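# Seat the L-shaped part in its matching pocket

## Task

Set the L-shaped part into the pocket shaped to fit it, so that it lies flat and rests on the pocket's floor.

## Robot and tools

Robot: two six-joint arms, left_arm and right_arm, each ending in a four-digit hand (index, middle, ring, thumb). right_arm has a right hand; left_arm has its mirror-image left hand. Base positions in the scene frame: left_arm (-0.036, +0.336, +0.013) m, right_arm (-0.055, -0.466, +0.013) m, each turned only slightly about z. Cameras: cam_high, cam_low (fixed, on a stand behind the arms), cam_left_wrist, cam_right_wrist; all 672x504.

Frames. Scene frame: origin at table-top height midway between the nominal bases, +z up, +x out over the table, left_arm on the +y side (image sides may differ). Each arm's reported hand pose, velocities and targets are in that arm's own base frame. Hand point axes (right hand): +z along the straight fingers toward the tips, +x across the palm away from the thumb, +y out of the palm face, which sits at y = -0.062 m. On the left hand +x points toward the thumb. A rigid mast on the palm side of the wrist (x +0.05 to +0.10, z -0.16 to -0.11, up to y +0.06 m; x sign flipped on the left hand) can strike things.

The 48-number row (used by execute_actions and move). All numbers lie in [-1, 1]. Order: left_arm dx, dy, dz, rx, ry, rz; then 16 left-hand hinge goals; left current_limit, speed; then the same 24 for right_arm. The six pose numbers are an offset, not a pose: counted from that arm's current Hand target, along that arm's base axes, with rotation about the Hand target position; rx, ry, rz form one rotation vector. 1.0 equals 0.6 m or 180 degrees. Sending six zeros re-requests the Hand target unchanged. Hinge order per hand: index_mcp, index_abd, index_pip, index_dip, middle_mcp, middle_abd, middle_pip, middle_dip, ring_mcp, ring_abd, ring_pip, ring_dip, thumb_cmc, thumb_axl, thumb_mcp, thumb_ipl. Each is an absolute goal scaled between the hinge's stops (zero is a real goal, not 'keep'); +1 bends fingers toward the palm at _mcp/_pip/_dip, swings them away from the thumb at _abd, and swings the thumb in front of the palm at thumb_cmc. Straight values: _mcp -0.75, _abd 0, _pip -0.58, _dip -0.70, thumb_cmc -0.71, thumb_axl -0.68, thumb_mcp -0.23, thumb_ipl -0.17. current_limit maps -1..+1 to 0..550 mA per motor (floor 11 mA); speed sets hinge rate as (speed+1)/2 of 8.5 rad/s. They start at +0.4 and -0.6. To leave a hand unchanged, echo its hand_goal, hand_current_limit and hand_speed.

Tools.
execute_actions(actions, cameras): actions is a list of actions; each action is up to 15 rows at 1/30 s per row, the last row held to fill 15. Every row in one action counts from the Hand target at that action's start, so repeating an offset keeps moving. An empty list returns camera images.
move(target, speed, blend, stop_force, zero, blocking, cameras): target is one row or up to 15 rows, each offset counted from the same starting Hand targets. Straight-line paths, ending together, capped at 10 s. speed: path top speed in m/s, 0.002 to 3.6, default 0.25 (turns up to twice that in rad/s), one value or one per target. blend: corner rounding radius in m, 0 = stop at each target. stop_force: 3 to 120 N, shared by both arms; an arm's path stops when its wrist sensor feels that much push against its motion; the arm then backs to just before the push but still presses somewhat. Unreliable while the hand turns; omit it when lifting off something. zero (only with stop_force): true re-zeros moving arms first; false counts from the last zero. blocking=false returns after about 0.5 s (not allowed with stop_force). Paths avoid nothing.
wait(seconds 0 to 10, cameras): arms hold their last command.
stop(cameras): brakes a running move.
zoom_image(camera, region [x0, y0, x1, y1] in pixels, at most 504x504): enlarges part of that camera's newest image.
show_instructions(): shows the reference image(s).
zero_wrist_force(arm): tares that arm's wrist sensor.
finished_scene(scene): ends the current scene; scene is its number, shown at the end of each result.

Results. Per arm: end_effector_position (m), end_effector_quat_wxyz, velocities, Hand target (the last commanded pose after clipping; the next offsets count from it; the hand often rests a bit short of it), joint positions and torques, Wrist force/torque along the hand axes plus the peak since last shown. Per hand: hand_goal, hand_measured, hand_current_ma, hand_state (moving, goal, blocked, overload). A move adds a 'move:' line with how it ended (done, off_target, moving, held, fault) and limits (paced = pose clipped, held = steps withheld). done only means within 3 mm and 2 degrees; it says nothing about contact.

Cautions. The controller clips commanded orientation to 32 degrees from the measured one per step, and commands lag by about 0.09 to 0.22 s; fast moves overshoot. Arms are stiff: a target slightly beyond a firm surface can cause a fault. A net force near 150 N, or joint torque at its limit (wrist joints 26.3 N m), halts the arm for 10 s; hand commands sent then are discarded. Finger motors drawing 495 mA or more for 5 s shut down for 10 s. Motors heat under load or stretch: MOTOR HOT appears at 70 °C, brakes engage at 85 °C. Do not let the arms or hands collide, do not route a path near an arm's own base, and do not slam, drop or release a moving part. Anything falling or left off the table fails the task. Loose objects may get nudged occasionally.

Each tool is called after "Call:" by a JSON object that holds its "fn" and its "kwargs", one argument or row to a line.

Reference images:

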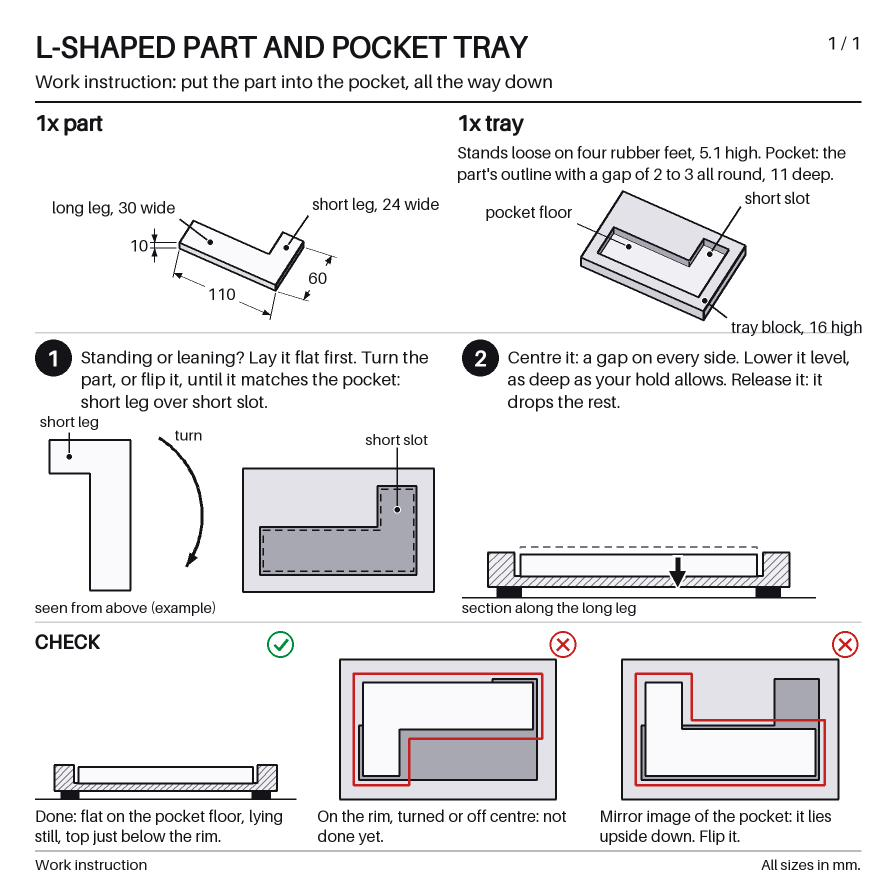

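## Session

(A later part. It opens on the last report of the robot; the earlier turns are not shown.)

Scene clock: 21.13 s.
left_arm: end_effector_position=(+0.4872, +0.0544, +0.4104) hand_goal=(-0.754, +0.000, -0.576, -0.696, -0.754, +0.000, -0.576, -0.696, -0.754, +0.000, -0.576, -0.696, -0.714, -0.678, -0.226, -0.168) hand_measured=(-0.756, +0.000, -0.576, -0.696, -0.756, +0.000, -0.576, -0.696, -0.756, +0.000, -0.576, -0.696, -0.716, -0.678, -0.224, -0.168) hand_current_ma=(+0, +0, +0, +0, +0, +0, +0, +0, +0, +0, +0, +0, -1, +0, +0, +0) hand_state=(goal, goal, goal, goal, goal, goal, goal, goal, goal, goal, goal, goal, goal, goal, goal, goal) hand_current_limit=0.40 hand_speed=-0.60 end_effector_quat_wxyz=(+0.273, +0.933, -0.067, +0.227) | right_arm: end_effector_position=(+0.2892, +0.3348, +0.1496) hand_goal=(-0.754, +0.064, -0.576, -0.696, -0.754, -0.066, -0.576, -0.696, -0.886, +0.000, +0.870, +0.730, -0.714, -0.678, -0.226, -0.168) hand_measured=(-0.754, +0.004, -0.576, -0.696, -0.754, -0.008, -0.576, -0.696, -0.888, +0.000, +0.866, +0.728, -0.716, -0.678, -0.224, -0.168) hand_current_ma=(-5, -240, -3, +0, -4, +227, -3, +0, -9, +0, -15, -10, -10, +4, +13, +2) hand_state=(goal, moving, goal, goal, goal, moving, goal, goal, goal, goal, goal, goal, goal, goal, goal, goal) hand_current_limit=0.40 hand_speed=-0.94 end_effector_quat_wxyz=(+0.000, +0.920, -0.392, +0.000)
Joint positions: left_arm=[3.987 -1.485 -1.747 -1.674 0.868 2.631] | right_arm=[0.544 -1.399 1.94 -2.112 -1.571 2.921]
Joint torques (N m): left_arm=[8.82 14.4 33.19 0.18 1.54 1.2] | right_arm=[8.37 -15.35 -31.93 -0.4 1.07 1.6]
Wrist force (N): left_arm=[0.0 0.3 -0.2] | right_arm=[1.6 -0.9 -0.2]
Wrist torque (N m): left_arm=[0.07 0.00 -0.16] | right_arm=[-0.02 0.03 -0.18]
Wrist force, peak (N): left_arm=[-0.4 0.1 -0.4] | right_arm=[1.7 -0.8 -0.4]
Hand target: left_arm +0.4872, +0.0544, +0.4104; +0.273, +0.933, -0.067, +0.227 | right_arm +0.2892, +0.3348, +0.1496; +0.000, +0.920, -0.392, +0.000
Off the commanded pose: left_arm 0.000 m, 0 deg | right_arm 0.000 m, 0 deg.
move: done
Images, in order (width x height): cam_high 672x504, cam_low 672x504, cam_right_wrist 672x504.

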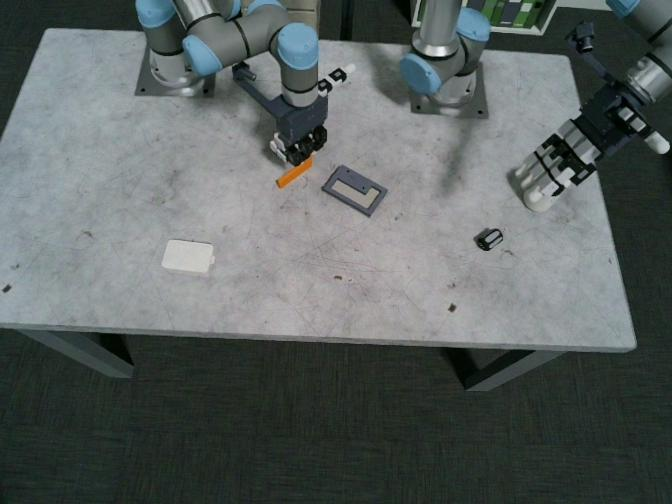

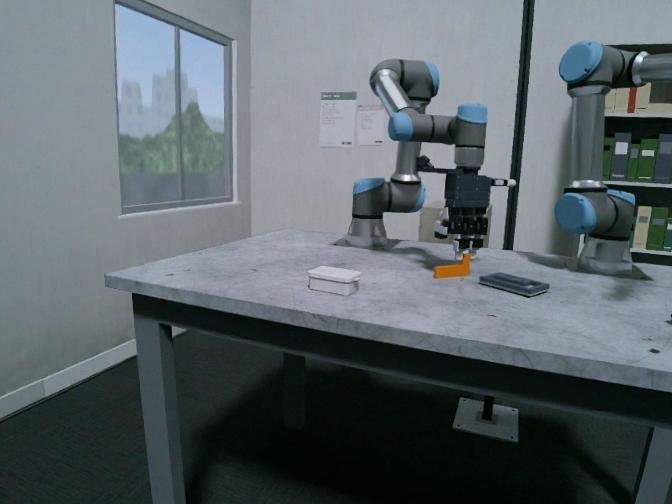

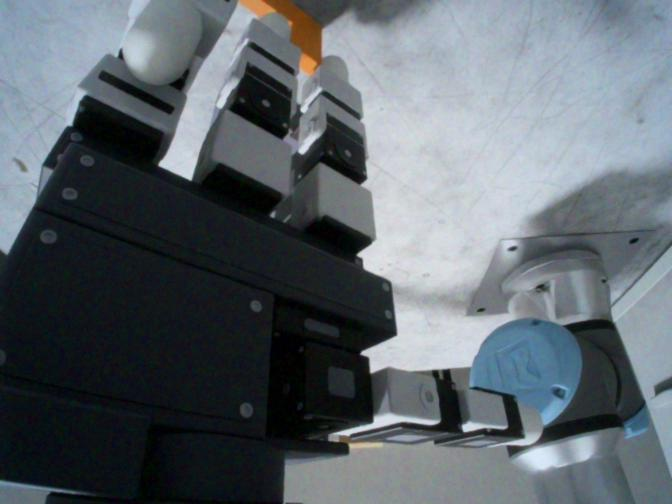

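Call:
{"fn": "move", "kwargs": {
  "target": [
    [0,0,0,0,0,0,-0.754,0,-0.576,-0.696,-0.754,0,-0.576,-0.696,-0.754,0,-0.576,-0.696,-0.714,-0.678,-0.226,-0.168,0.4,-0.6,-0.01603,-0.01532,-0.00083,0,0,0,-0.754,0.065,-0.576,-0.696,-0.754,-0.065,-0.576,-0.696,-0.886,0,0.87,0.73,-0.714,-0.678,-0.226,-0.168,0.4,-0.94],
    [0,0,0,0,0,0,-0.754,0,-0.576,-0.696,-0.754,0,-0.576,-0.696,-0.754,0,-0.576,-0.696,-0.714,-0.678,-0.226,-0.168,0.4,-0.6,-0.03133,-0.02995,-0.00717,0,0,0,-0.754,0.065,-0.576,-0.696,-0.754,-0.065,-0.576,-0.696,-0.886,0,0.87,0.73,-0.714,-0.678,-0.226,-0.168,0.4,-0.94],
    [0,0,0,0,0,0,-0.754,0,-0.576,-0.696,-0.754,0,-0.576,-0.696,-0.754,0,-0.576,-0.696,-0.714,-0.678,-0.226,-0.168,0.4,-0.6,-0.04483,-0.04285,-0.01883,0,0,0,-0.754,0.065,-0.576,-0.696,-0.754,-0.065,-0.576,-0.696,-0.886,0,0.87,0.73,-0.714,-0.678,-0.226,-0.168,0.4,-0.94],
    [0,0,0,0,0,0,-0.754,0,-0.576,-0.696,-0.754,0,-0.576,-0.696,-0.754,0,-0.576,-0.696,-0.714,-0.678,-0.226,-0.168,0.4,-0.6,-0.05578,-0.05332,-0.035,0,0,0,-0.754,0.065,-0.576,-0.696,-0.754,-0.065,-0.576,-0.696,-0.886,0,0.87,0.73,-0.714,-0.678,-0.226,-0.168,0.4,-0.94],
    [0,0,0,0,0,0,-0.754,0,-0.576,-0.696,-0.754,0,-0.576,-0.696,-0.754,0,-0.576,-0.696,-0.714,-0.678,-0.226,-0.168,0.4,-0.6,-0.06327,-0.06047,-0.0545,0,0,0,-0.754,0.065,-0.576,-0.696,-0.754,-0.065,-0.576,-0.696,-0.886,0,0.87,0.73,-0.714,-0.678,-0.226,-0.168,0.4,-0.94],
    [0,0,0,0,0,0,-0.754,0,-0.576,-0.696,-0.754,0,-0.576,-0.696,-0.754,0,-0.576,-0.696,-0.714,-0.678,-0.226,-0.168,0.4,-0.6,-0.06507,-0.06219,-0.06183,0,0,0,-0.754,0.065,-0.576,-0.696,-0.754,-0.065,-0.576,-0.696,-0.886,0,0.87,0.73,-0.714,-0.678,-0.226,-0.168,0.4,-0.94]
  ],
  "speed": 0.05,
  "blend": 0.005,
  "stop_force": 12,
  "cameras": ["cam_low","cam_right_wrist","cam_high"]
}}

Call:
{"fn": "zoom_image", "kwargs": {
  "camera": "cam_low",
  "region": [420, 235, 500, 295]
}}

Call:
{"fn": "zoom_image", "kwargs": {
  "camera": "cam_high",
  "region": [250, 110, 330, 190]
}}

Scene clock: 24.97 s.
left_arm: end_effector_position=(+0.4872, +0.0544, +0.4104) hand_goal=(-0.754, +0.000, -0.576, -0.696, -0.754, +0.000, -0.576, -0.696, -0.754, +0.000, -0.576, -0.696, -0.714, -0.678, -0.226, -0.168) hand_measured=(-0.756, +0.000, -0.576, -0.696, -0.756, +0.000, -0.576, -0.696, -0.756, +0.000, -0.576, -0.696, -0.716, -0.678, -0.224, -0.168) hand_current_ma=(+0, +0, +0, +0, +0, +0, +0, +0, +0, +0, +0, +0, -1, +0, +0, +0) hand_state=(goal, goal, goal, goal, goal, goal, goal, goal, goal, goal, goal, goal, goal, goal, goal, goal) hand_current_limit=0.40 hand_speed=-0.60 end_effector_quat_wxyz=(+0.273, +0.933, -0.067, +0.227) | right_arm: end_effector_position=(+0.2502, +0.2975, +0.1125) hand_goal=(-0.754, +0.064, -0.576, -0.696, -0.754, -0.066, -0.576, -0.696, -0.886, +0.000, +0.870, +0.730, -0.714, -0.678, -0.226, -0.168) hand_measured=(-0.754, +0.006, -0.576, -0.696, -0.754, -0.008, -0.576, -0.696, -0.888, +0.000, +0.866, +0.728, -0.716, -0.678, -0.224, -0.168) hand_current_ma=(+2, -246, -3, +0, +3, +243, -3, +0, -9, +0, -15, -10, -10, +4, +13, +2) hand_state=(goal, blocked, goal, goal, goal, blocked, goal, goal, goal, goal, goal, goal, goal, goal, goal, goal) hand_current_limit=0.40 hand_speed=-0.94 end_effector_quat_wxyz=(+0.000, +0.920, -0.392, +0.000)
Joint positions: left_arm=[3.987 -1.485 -1.747 -1.674 0.868 2.631] | right_arm=[0.518 -1.465 2.133 -2.24 -1.571 2.895]
Joint torques (N m): left_arm=[8.08 14.77 33.42 0.08 1.79 1.42] | right_arm=[-8.68 -10.71 -6.45 -4.22 1.48 -1.81]
Wrist force (N): left_arm=[-0.1 0.2 0.1] | right_arm=[1.5 -0.3 -0.4]
Wrist torque (N m): left_arm=[0.04 0.03 -0.17] | right_arm=[0.05 0.01 0.03]
Wrist force, peak (N): left_arm=[-0.5 0.2 -0.3] | right_arm=[2.2 -1.2 -2.7]
Hand target: left_arm +0.4872, +0.0544, +0.4104; +0.273, +0.933, -0.067, +0.227 | right_arm +0.2502, +0.2975, +0.1125; +0.000, +0.920, -0.392, +0.000
Off the commanded pose: left_arm 0.000 m, 0 deg | right_arm 0.000 m, 0 deg.
move: done; blend cut to 0.0023 m at target 5
Images, in order (width x height): cam_high 672x504, cam_low 672x504, cam_right_wrist 672x504.

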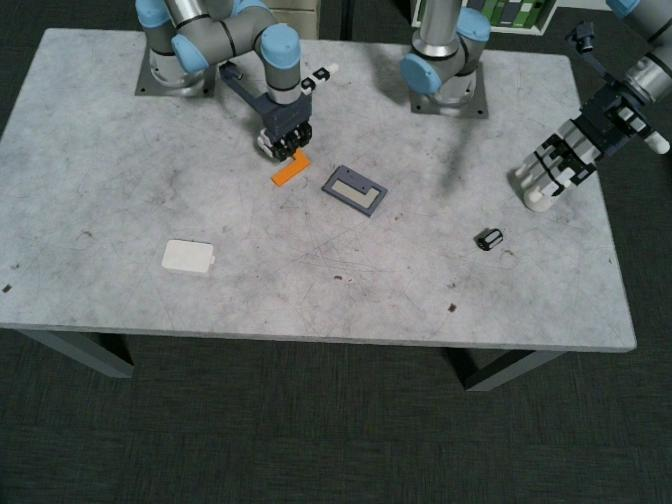

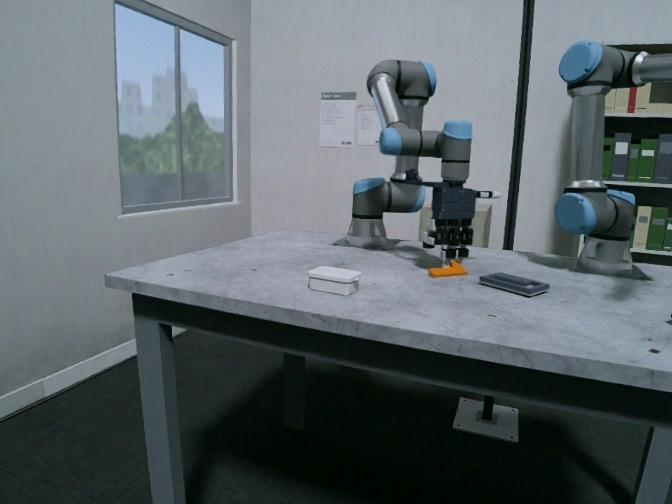

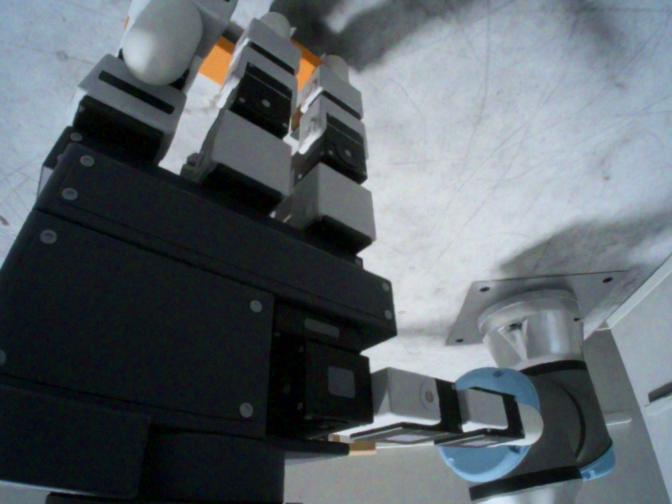

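Scaled by 6.300 from the camera's 672x504 image, which has a finer 960x720 frame.

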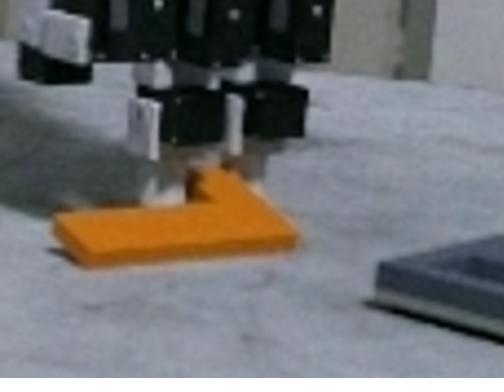

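Scaled by 6.300 from the camera's 672x504 image, which has a finer 960x720 frame.

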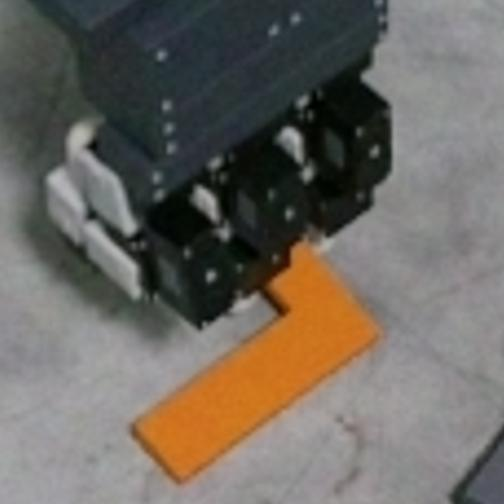

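Call:
{"fn": "move", "kwargs": {
  "target": [
    [0,0,0,0,0,0,-0.754,0,-0.576,-0.696,-0.754,0,-0.576,-0.696,-0.754,0,-0.576,-0.696,-0.714,-0.678,-0.226,-0.168,0.4,-0.6,0,0,0,0,0,0,-0.754,-0.1,-0.576,-0.696,-0.754,0.1,-0.576,-0.696,-0.886,0,0.87,0.73,-0.714,-0.678,-0.226,-0.168,0.4,-0.94],
    [0,0,0,0,0,0,-0.754,0,-0.576,-0.696,-0.754,0,-0.576,-0.696,-0.754,0,-0.576,-0.696,-0.714,-0.678,-0.226,-0.168,0.4,-0.6,-0.03,-0.03,0.12,0,0,0,-0.754,-0.1,-0.576,-0.696,-0.754,0.1,-0.576,-0.696,-0.886,0,0.87,0.73,-0.714,-0.678,-0.226,-0.168,0.4,-0.94]
  ],
  "speed": 0.12,
  "cameras": ["cam_low","cam_right_wrist","cam_high"]
}}

Call:
{"fn": "zoom_image", "kwargs": {
  "camera": "cam_high",
  "region": [250, 120, 330, 200]
}}

Call:
{"fn": "zoom_image", "kwargs": {
  "camera": "cam_high",
  "region": [315, 150, 395, 230]
}}

Call:
{"fn": "zoom_image", "kwargs": {
  "camera": "cam_low",
  "region": [420, 235, 500, 295]
}}

Scene clock: 28.73 s.
left_arm: end_effector_position=(+0.4872, +0.0544, +0.4104) hand_goal=(-0.754, +0.000, -0.576, -0.696, -0.754, +0.000, -0.576, -0.696, -0.754, +0.000, -0.576, -0.696, -0.714, -0.678, -0.226, -0.168) hand_measured=(-0.756, +0.000, -0.576, -0.696, -0.756, +0.000, -0.576, -0.696, -0.756, +0.000, -0.576, -0.696, -0.716, -0.678, -0.224, -0.168) hand_current_ma=(+0, +0, +0, +0, +0, +0, +0, +0, +0, +0, +0, +0, -1, +0, +0, +0) hand_state=(goal, goal, goal, goal, goal, goal, goal, goal, goal, goal, goal, goal, goal, goal, goal, goal) hand_current_limit=0.40 hand_speed=-0.60 end_effector_quat_wxyz=(+0.273, +0.933, -0.067, +0.227) | right_arm: end_effector_position=(+0.2322, +0.2795, +0.1844) hand_goal=(-0.754, -0.100, -0.576, -0.696, -0.754, +0.100, -0.576, -0.696, -0.886, +0.000, +0.870, +0.730, -0.714, -0.678, -0.226, -0.168) hand_measured=(-0.754, -0.096, -0.576, -0.696, -0.754, +0.096, -0.576, -0.696, -0.888, +0.000, +0.866, +0.728, -0.716, -0.678, -0.224, -0.168) hand_current_ma=(+2, +16, -3, +0, +3, -15, -3, +0, -9, +0, -15, -10, -10, +4, +14, +2) hand_state=(goal, goal, goal, goal, goal, goal, goal, goal, goal, goal, goal, goal, goal, goal, goal, goal) hand_current_limit=0.40 hand_speed=-0.94 end_effector_quat_wxyz=(+0.000, +0.920, -0.392, +0.000)
Joint positions: left_arm=[3.987 -1.485 -1.747 -1.674 0.868 2.631] | right_arm=[0.503 -1.631 2.088 -2.027 -1.571 2.879]
Joint torques (N m): left_arm=[8.59 14.72 33.54 0.32 1.63 1.3] | right_arm=[-8.15 -32.35 -32.91 -0.37 1.35 -1.82]
Wrist force (N): left_arm=[-0.2 0.1 0.0] | right_arm=[1.7 -0.9 -0.4]
Wrist torque (N m): left_arm=[0.04 0.03 -0.17] | right_arm=[0.01 -0.01 0.01]
Wrist force, peak (N): left_arm=[-0.3 0.5 -0.1] | right_arm=[1.6 -1.0 -0.9]
Hand target: left_arm +0.4872, +0.0544, +0.4104; +0.273, +0.933, -0.067, +0.227 | right_arm +0.2322, +0.2795, +0.1845; +0.000, +0.920, -0.392, +0.000
Off the commanded pose: left_arm 0.000 m, 0 deg | right_arm 0.000 m, 0 deg.
move: done
Images, in order (width x height): cam_high 672x504, cam_low 672x504, cam_right_wrist 672x504.

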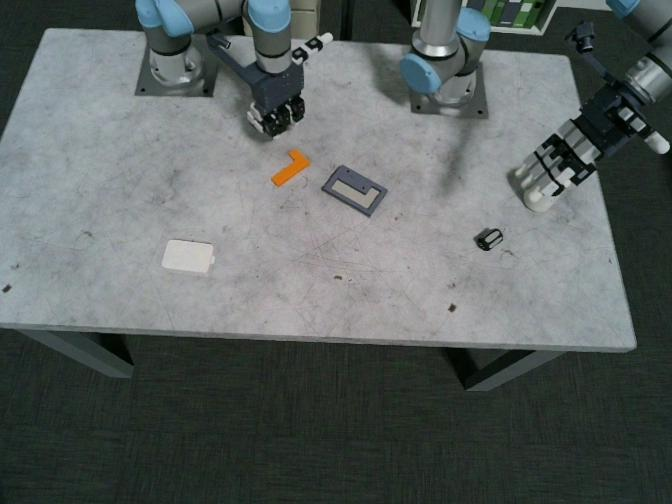

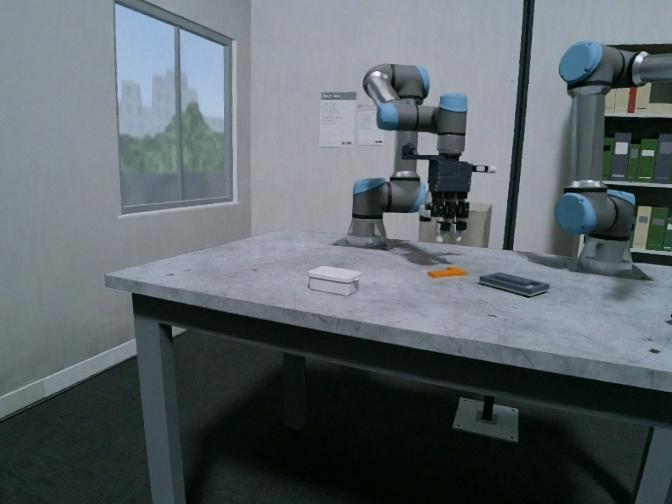

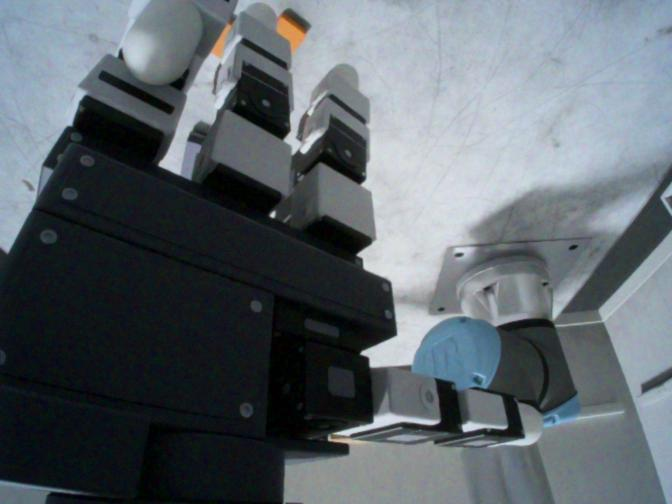

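Scaled by 6.300 from the camera's 672x504 image, which has a finer 960x720 frame.

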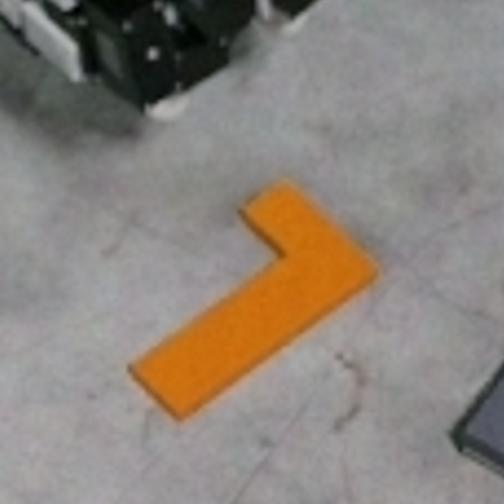

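Scaled by 6.300 from the camera's 672x504 image, which has a finer 960x720 frame.

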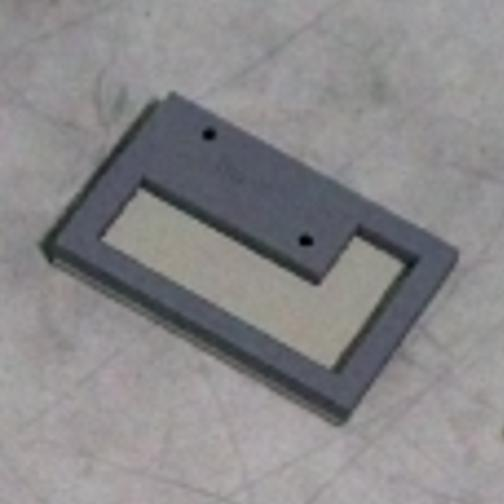

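Scaled by 6.300 from the camera's 672x504 image, which has a finer 960x720 frame.

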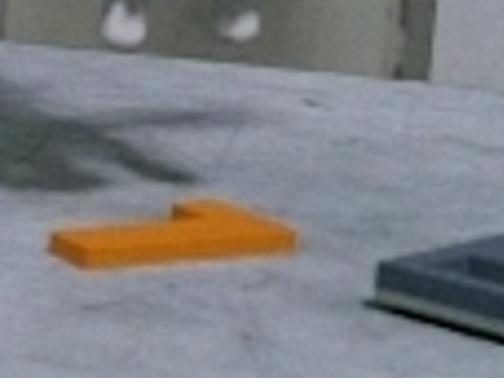

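Call:
{"fn": "move", "kwargs": {
  "target": [0,0,0,0,0,0,-0.754,0,-0.576,-0.696,-0.754,0,-0.576,-0.696,-0.754,0,-0.576,-0.696,-0.714,-0.678,-0.226,-0.168,0.4,-0.6,0.296,0.0222,-0.05,0,0,0.4983,-0.754,-0.1,-0.576,-0.696,-0.754,0.1,-0.576,-0.696,-0.886,0,0.87,0.73,-0.714,-0.678,-0.226,-0.168,0.4,-0.94],
  "speed": 0.38,
  "cameras": ["cam_low","cam_right_wrist","cam_high"]
}}

Call:
{"fn": "zoom_image", "kwargs": {
  "camera": "cam_high",
  "region": [250, 110, 330, 190]
}}

Call:
{"fn": "zoom_image", "kwargs": {
  "camera": "cam_low",
  "region": [410, 220, 490, 280]
}}

Scene clock: 33.73 s.
left_arm: end_effector_position=(+0.4872, +0.0544, +0.4104) hand_goal=(-0.754, +0.000, -0.576, -0.696, -0.754, +0.000, -0.576, -0.696, -0.754, +0.000, -0.576, -0.696, -0.714, -0.678, -0.226, -0.168) hand_measured=(-0.756, +0.000, -0.576, -0.696, -0.756, +0.000, -0.576, -0.696, -0.756, +0.000, -0.576, -0.696, -0.716, -0.678, -0.224, -0.168) hand_current_ma=(+0, +0, +0, +0, +0, +0, +0, +0, +0, +0, +0, +0, -1, +0, +0, +0) hand_state=(goal, goal, goal, goal, goal, goal, goal, goal, goal, goal, goal, goal, goal, goal, goal, goal) hand_current_limit=0.40 hand_speed=-0.60 end_effector_quat_wxyz=(+0.273, +0.933, -0.067, +0.227) | right_arm: end_effector_position=(+0.4098, +0.2928, +0.1545) hand_goal=(-0.754, -0.100, -0.576, -0.696, -0.754, +0.100, -0.576, -0.696, -0.886, +0.000, +0.870, +0.730, -0.714, -0.678, -0.226, -0.168) hand_measured=(-0.754, -0.096, -0.576, -0.696, -0.754, +0.096, -0.576, -0.696, -0.888, +0.000, +0.866, +0.728, -0.716, -0.678, -0.224, -0.168) hand_current_ma=(+2, +16, -3, +0, +3, -14, -3, +0, -8, +0, -15, -10, -9, +4, +14, +2) hand_state=(goal, goal, goal, goal, goal, goal, goal, goal, goal, goal, goal, goal, goal, goal, goal, goal) hand_current_limit=0.40 hand_speed=-0.94 end_effector_quat_wxyz=(+0.000, +0.929, +0.371, +0.000)
Joint positions: left_arm=[3.987 -1.485 -1.747 -1.674 0.868 2.631] | right_arm=[0.53 -1.414 1.944 -2.101 -1.57 1.342]
Joint torques (N m): left_arm=[8.77 14.61 31.96 0.35 1.63 1.17] | right_arm=[-8.1 -40.93 -7.13 -4.25 1.8 -1.93]
Wrist force (N): left_arm=[0.0 0.2 0.0] | right_arm=[1.5 -0.7 -0.2]
Wrist torque (N m): left_arm=[0.05 0.01 -0.16] | right_arm=[0.02 0.05 0.03]
Wrist force, peak (N): left_arm=[-0.3 0.4 -0.3] | right_arm=[1.7 -1.1 -0.6]
Hand target: left_arm +0.4872, +0.0544, +0.4104; +0.273, +0.933, -0.067, +0.227 | right_arm +0.4098, +0.2928, +0.1545; +0.000, +0.929, +0.371, +0.000
Off the commanded pose: left_arm 0.000 m, 0 deg | right_arm 0.000 m, 0 deg.
move: done
Images, in order (width x height): cam_high 672x504, cam_low 672x504, cam_right_wrist 672x504.

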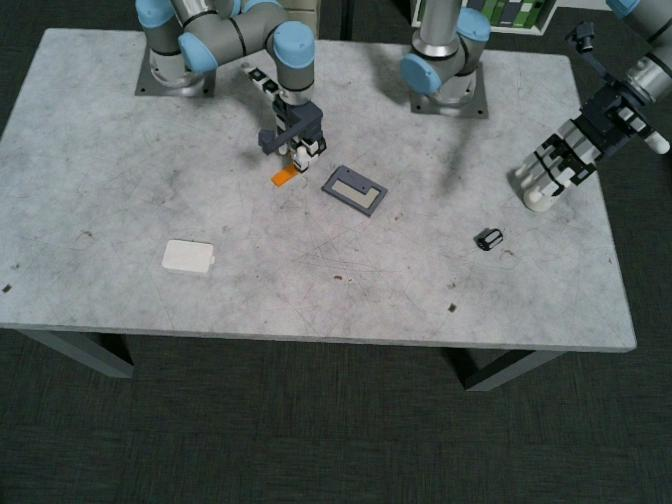

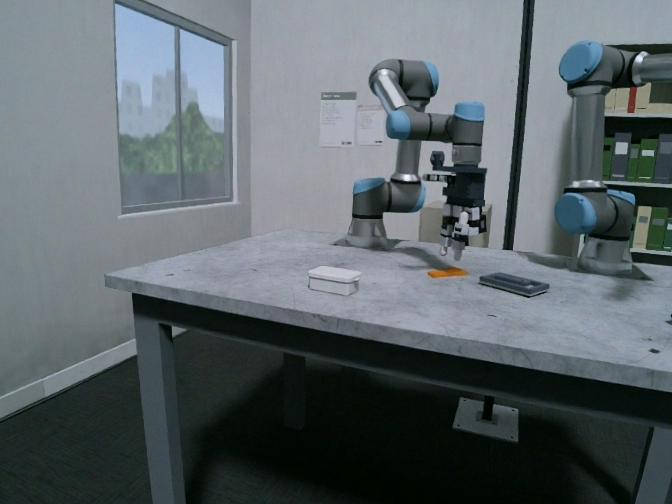

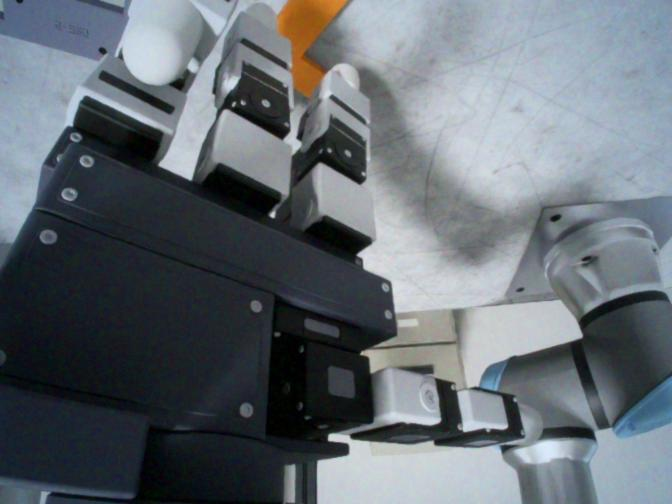

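Scaled by 6.300 from the camera's 672x504 image, which has a finer 960x720 frame.

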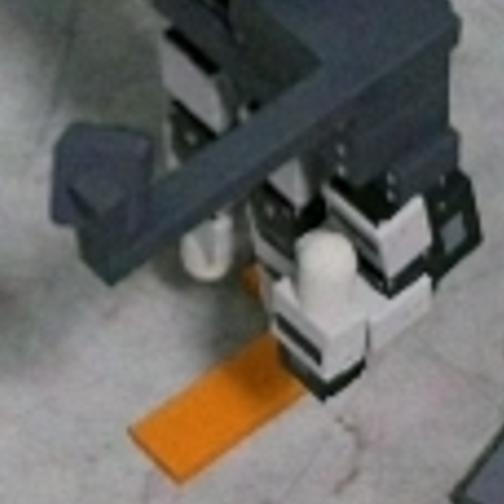

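Scaled by 6.300 from the camera's 672x504 image, which has a finer 960x720 frame.

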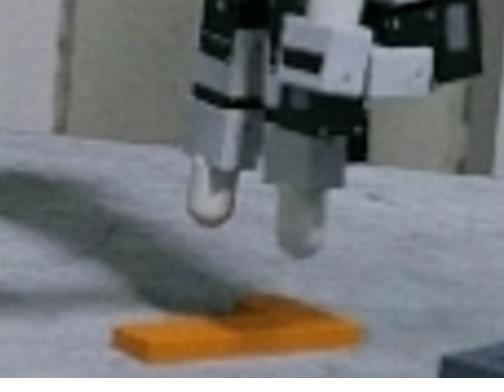

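Call:
{"fn": "move", "kwargs": {
  "target": [0,0,0,0,0,0,-0.754,0,-0.576,-0.696,-0.754,0,-0.576,-0.696,-0.754,0,-0.576,-0.696,-0.714,-0.678,-0.226,-0.168,0.4,-0.6,0,0,-0.0717,0,0,0,-0.754,-0.1,-0.576,-0.696,-0.754,0.1,-0.576,-0.696,-0.886,0,0.87,0.73,-0.714,-0.678,-0.226,-0.168,0.4,-0.94],
  "speed": 0.05,
  "stop_force": 4,
  "cameras": ["cam_low","cam_right_wrist","cam_high"]
}}

Call:
{"fn": "zoom_image", "kwargs": {
  "camera": "cam_high",
  "region": [250, 110, 330, 190]
}}

Call:
{"fn": "zoom_image", "kwargs": {
  "camera": "cam_low",
  "region": [410, 220, 490, 280]
}}

Call:
{"fn": "zoom_image", "kwargs": {
  "camera": "cam_right_wrist",
  "region": [220, 0, 420, 150]
}}

Scene clock: 36.13 s.
left_arm: end_effector_position=(+0.4872, +0.0544, +0.4104) hand_goal=(-0.754, +0.000, -0.576, -0.696, -0.754, +0.000, -0.576, -0.696, -0.754, +0.000, -0.576, -0.696, -0.714, -0.678, -0.226, -0.168) hand_measured=(-0.756, +0.000, -0.576, -0.696, -0.756, +0.000, -0.576, -0.696, -0.756, +0.000, -0.576, -0.696, -0.716, -0.678, -0.224, -0.168) hand_current_ma=(+0, +0, +0, +0, +0, +0, +0, +0, +0, +0, +0, +0, -1, +0, +0, +0) hand_state=(goal, goal, goal, goal, goal, goal, goal, goal, goal, goal, goal, goal, goal, goal, goal, goal) hand_current_limit=0.40 hand_speed=-0.60 end_effector_quat_wxyz=(+0.273, +0.933, -0.067, +0.227) | right_arm: end_effector_position=(+0.4098, +0.2928, +0.1115) hand_goal=(-0.754, -0.100, -0.576, -0.696, -0.754, +0.100, -0.576, -0.696, -0.886, +0.000, +0.870, +0.730, -0.714, -0.678, -0.226, -0.168) hand_measured=(-0.754, -0.096, -0.576, -0.696, -0.754, +0.096, -0.576, -0.696, -0.888, +0.000, +0.866, +0.728, -0.716, -0.678, -0.224, -0.168) hand_current_ma=(+2, +16, -3, +0, +3, -14, -3, +0, -8, +0, -15, -10, -9, +4, +14, +2) hand_state=(goal, goal, goal, goal, goal, goal, goal, goal, goal, goal, goal, goal, goal, goal, goal, goal) hand_current_limit=0.40 hand_speed=-0.94 end_effector_quat_wxyz=(+0.000, +0.929, +0.371, +0.000)
Joint positions: left_arm=[3.987 -1.485 -1.747 -1.674 0.868 2.631] | right_arm=[0.53 -1.353 2.001 -2.219 -1.57 1.341]
Joint torques (N m): left_arm=[8.47 14.18 33.99 0.27 1.51 1.12] | right_arm=[1.13 -15.62 -6.89 -4.3 -1.56 -0.66]
Wrist force (N): left_arm=[-0.2 0.2 -0.2] | right_arm=[1.4 -0.8 0.0]
Wrist torque (N m): left_arm=[0.06 0.03 -0.17] | right_arm=[-0.02 0.04 0.00]
Wrist force, peak (N): left_arm=[0.0 0.6 -0.3] | right_arm=[1.9 -1.0 -0.1]
Hand target: left_arm +0.4872, +0.0544, +0.4104; +0.273, +0.933, -0.067, +0.227 | right_arm +0.4098, +0.2928, +0.1115; +0.000, +0.929, +0.371, +0.000
Off the commanded pose: left_arm 0.000 m, 0 deg | right_arm 0.000 m, 0 deg.
move: done
Images, in order (width x height): cam_high 672x504, cam_low 672x504, cam_right_wrist 672x504.

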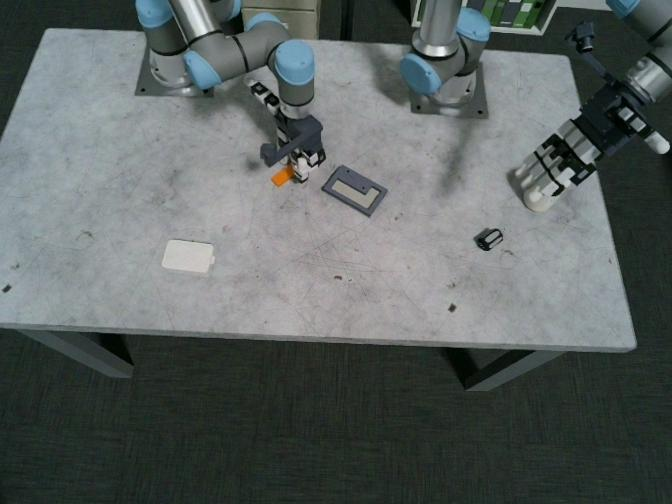

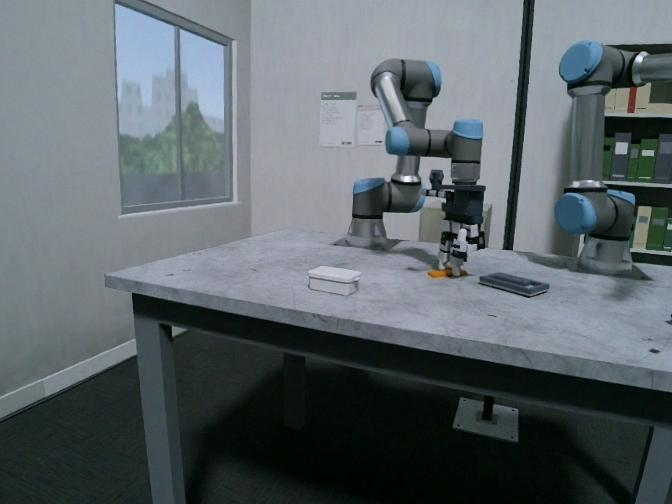

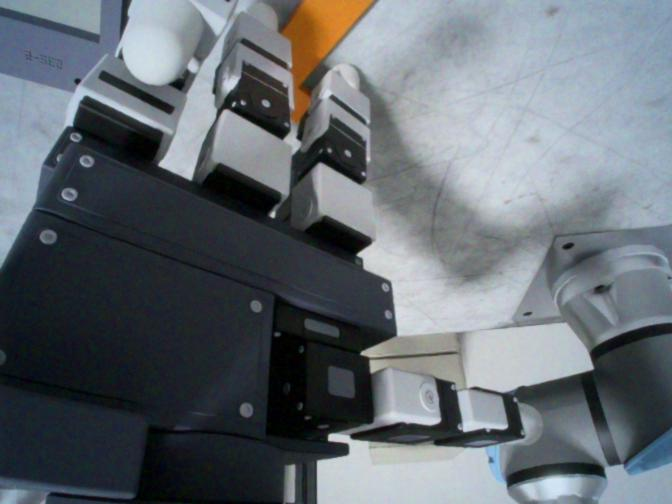

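Scaled by 6.300 from the camera's 672x504 image, which has a finer 960x720 frame.

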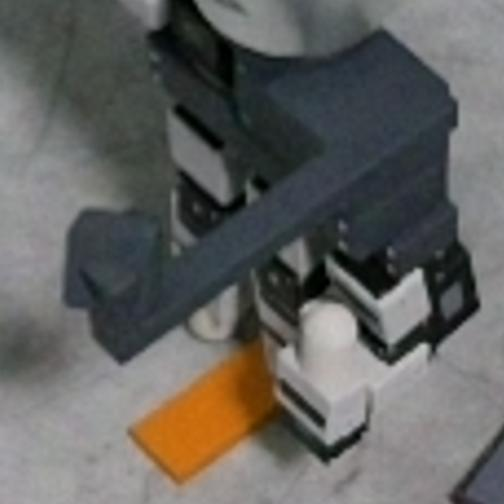

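Scaled by 6.300 from the camera's 672x504 image, which has a finer 960x720 frame.

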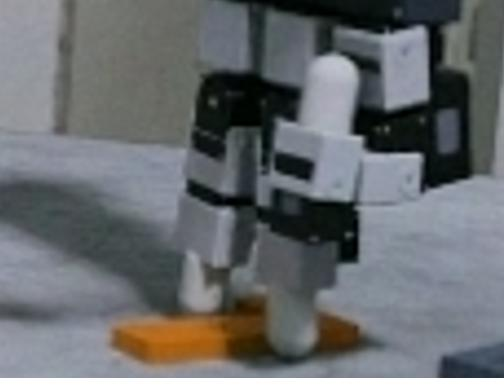

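Scaled by 2.520 from the camera's 672x504 image, which has a finer 960x720 frame.

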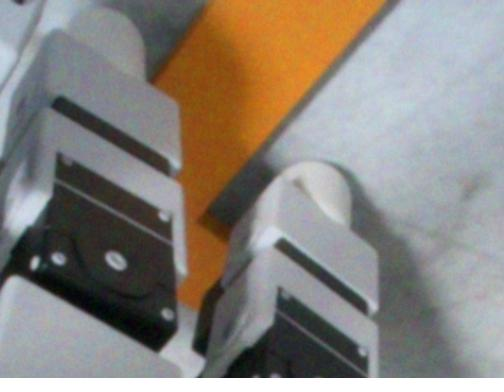

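Call:
{"fn": "move", "kwargs": {
  "target": [
    [0,0,0,0,0,0,-0.754,0,-0.576,-0.696,-0.754,0,-0.576,-0.696,-0.754,0,-0.576,-0.696,-0.714,-0.678,-0.226,-0.168,0.4,-0.6,0,0,0,0,0,0,-0.754,0.06,-0.576,-0.696,-0.754,-0.06,-0.576,-0.696,-0.886,0,0.87,0.73,-0.714,-0.678,-0.226,-0.168,0.4,-0.94],
    [0,0,0,0,0,0,-0.754,0,-0.576,-0.696,-0.754,0,-0.576,-0.696,-0.754,0,-0.576,-0.696,-0.714,-0.678,-0.226,-0.168,0.4,-0.6,0,0,0.05,0,0,0,-0.754,0.06,-0.576,-0.696,-0.754,-0.06,-0.576,-0.696,-0.886,0,0.87,0.73,-0.714,-0.678,-0.226,-0.168,0.4,-0.94]
  ],
  "speed": 0.06,
  "cameras": ["cam_low","cam_right_wrist","cam_high"]
}}

Call:
{"fn": "zoom_image", "kwargs": {
  "camera": "cam_high",
  "region": [250, 110, 330, 190]
}}

Call:
{"fn": "zoom_image", "kwargs": {
  "camera": "cam_low",
  "region": [410, 220, 490, 280]
}}

Call:
{"fn": "zoom_image", "kwargs": {
  "camera": "cam_right_wrist",
  "region": [220, 0, 420, 150]
}}

Scene clock: 38.30 s.
left_arm: end_effector_position=(+0.4872, +0.0544, +0.4104) hand_goal=(-0.754, +0.000, -0.576, -0.696, -0.754, +0.000, -0.576, -0.696, -0.754, +0.000, -0.576, -0.696, -0.714, -0.678, -0.226, -0.168) hand_measured=(-0.756, +0.000, -0.576, -0.696, -0.756, +0.000, -0.576, -0.696, -0.756, +0.000, -0.576, -0.696, -0.716, -0.678, -0.224, -0.168) hand_current_ma=(+0, +0, +0, +0, +0, +0, +0, +0, +0, +0, +0, +0, -1, +0, +0, +0) hand_state=(goal, goal, goal, goal, goal, goal, goal, goal, goal, goal, goal, goal, goal, goal, goal, goal) hand_current_limit=0.40 hand_speed=-0.60 end_effector_quat_wxyz=(+0.273, +0.933, -0.067, +0.227) | right_arm: end_effector_position=(+0.4098, +0.2928, +0.1413) hand_goal=(-0.754, +0.060, -0.576, -0.696, -0.754, -0.060, -0.576, -0.696, -0.886, +0.000, +0.870, +0.730, -0.714, -0.678, -0.226, -0.168) hand_measured=(-0.754, -0.018, -0.576, -0.696, -0.754, +0.012, -0.576, -0.696, -0.888, +0.000, +0.866, +0.728, -0.716, -0.678, -0.224, -0.168) hand_current_ma=(+2, -329, -3, +0, +3, +304, -3, +0, -8, +0, -15, -10, -9, +4, +14, +2) hand_state=(goal, blocked, goal, goal, goal, blocked, goal, goal, goal, goal, goal, goal, goal, goal, goal, goal) hand_current_limit=0.40 hand_speed=-0.94 end_effector_quat_wxyz=(+0.000, +0.929, +0.371, +0.000)
Joint positions: left_arm=[3.987 -1.485 -1.747 -1.674 0.868 2.631] | right_arm=[0.53 -1.397 1.963 -2.137 -1.57 1.341]
Joint torques (N m): left_arm=[8.33 15.24 33.31 0.22 1.47 1.06] | right_arm=[-0.68 -39.98 -29.99 -0.07 0.48 0.99]
Wrist force (N): left_arm=[0.0 0.1 -0.3] | right_arm=[1.2 -0.4 0.1]
Wrist torque (N m): left_arm=[0.05 0.00 -0.16] | right_arm=[0.05 0.08 0.00]
Wrist force, peak (N): left_arm=[-0.1 0.3 -0.5] | right_arm=[1.6 -0.9 -0.7]
Hand target: left_arm +0.4872, +0.0544, +0.4104; +0.273, +0.933, -0.067, +0.227 | right_arm +0.4098, +0.2928, +0.1415; +0.000, +0.929, +0.371, +0.000
Off the commanded pose: left_arm 0.000 m, 0 deg | right_arm 0.000 m, 0 deg.
move: done
Images, in order (width x height): cam_high 672x504, cam_low 672x504, cam_right_wrist 672x504.

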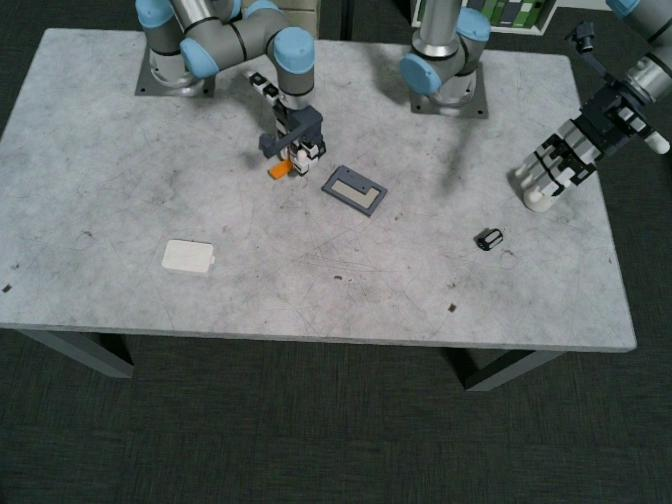

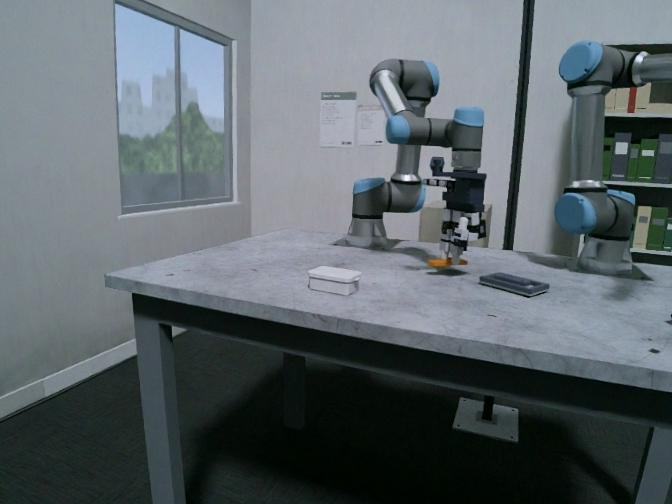

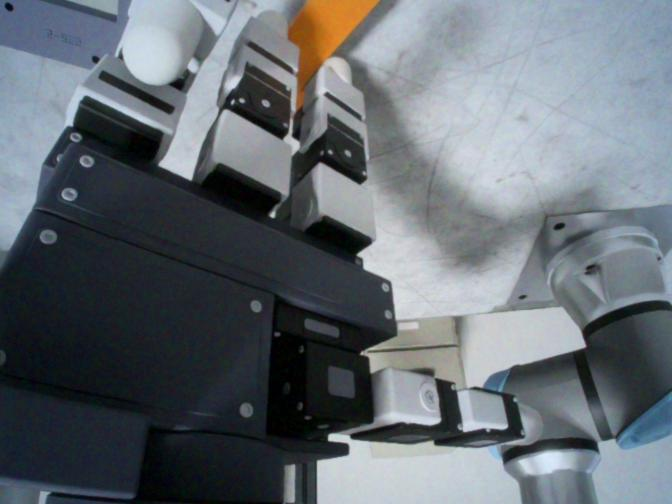

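Scaled by 6.300 from the camera's 672x504 image, which has a finer 960x720 frame.

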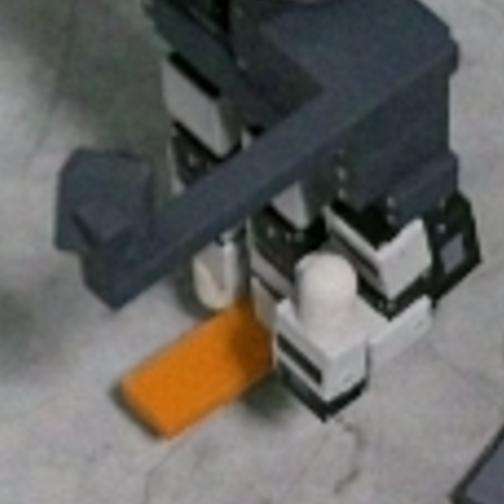

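Scaled by 6.300 from the camera's 672x504 image, which has a finer 960x720 frame.

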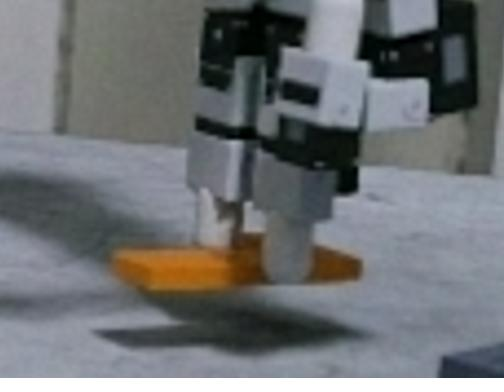

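Scaled by 2.520 from the camera's 672x504 image, which has a finer 960x720 frame.

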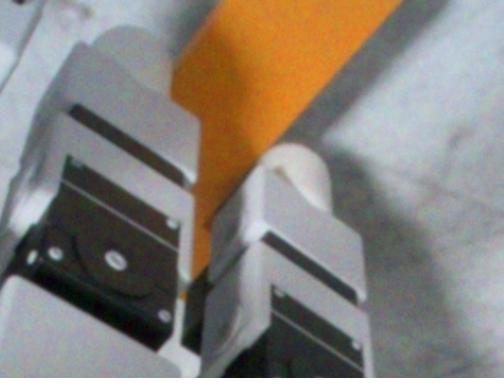

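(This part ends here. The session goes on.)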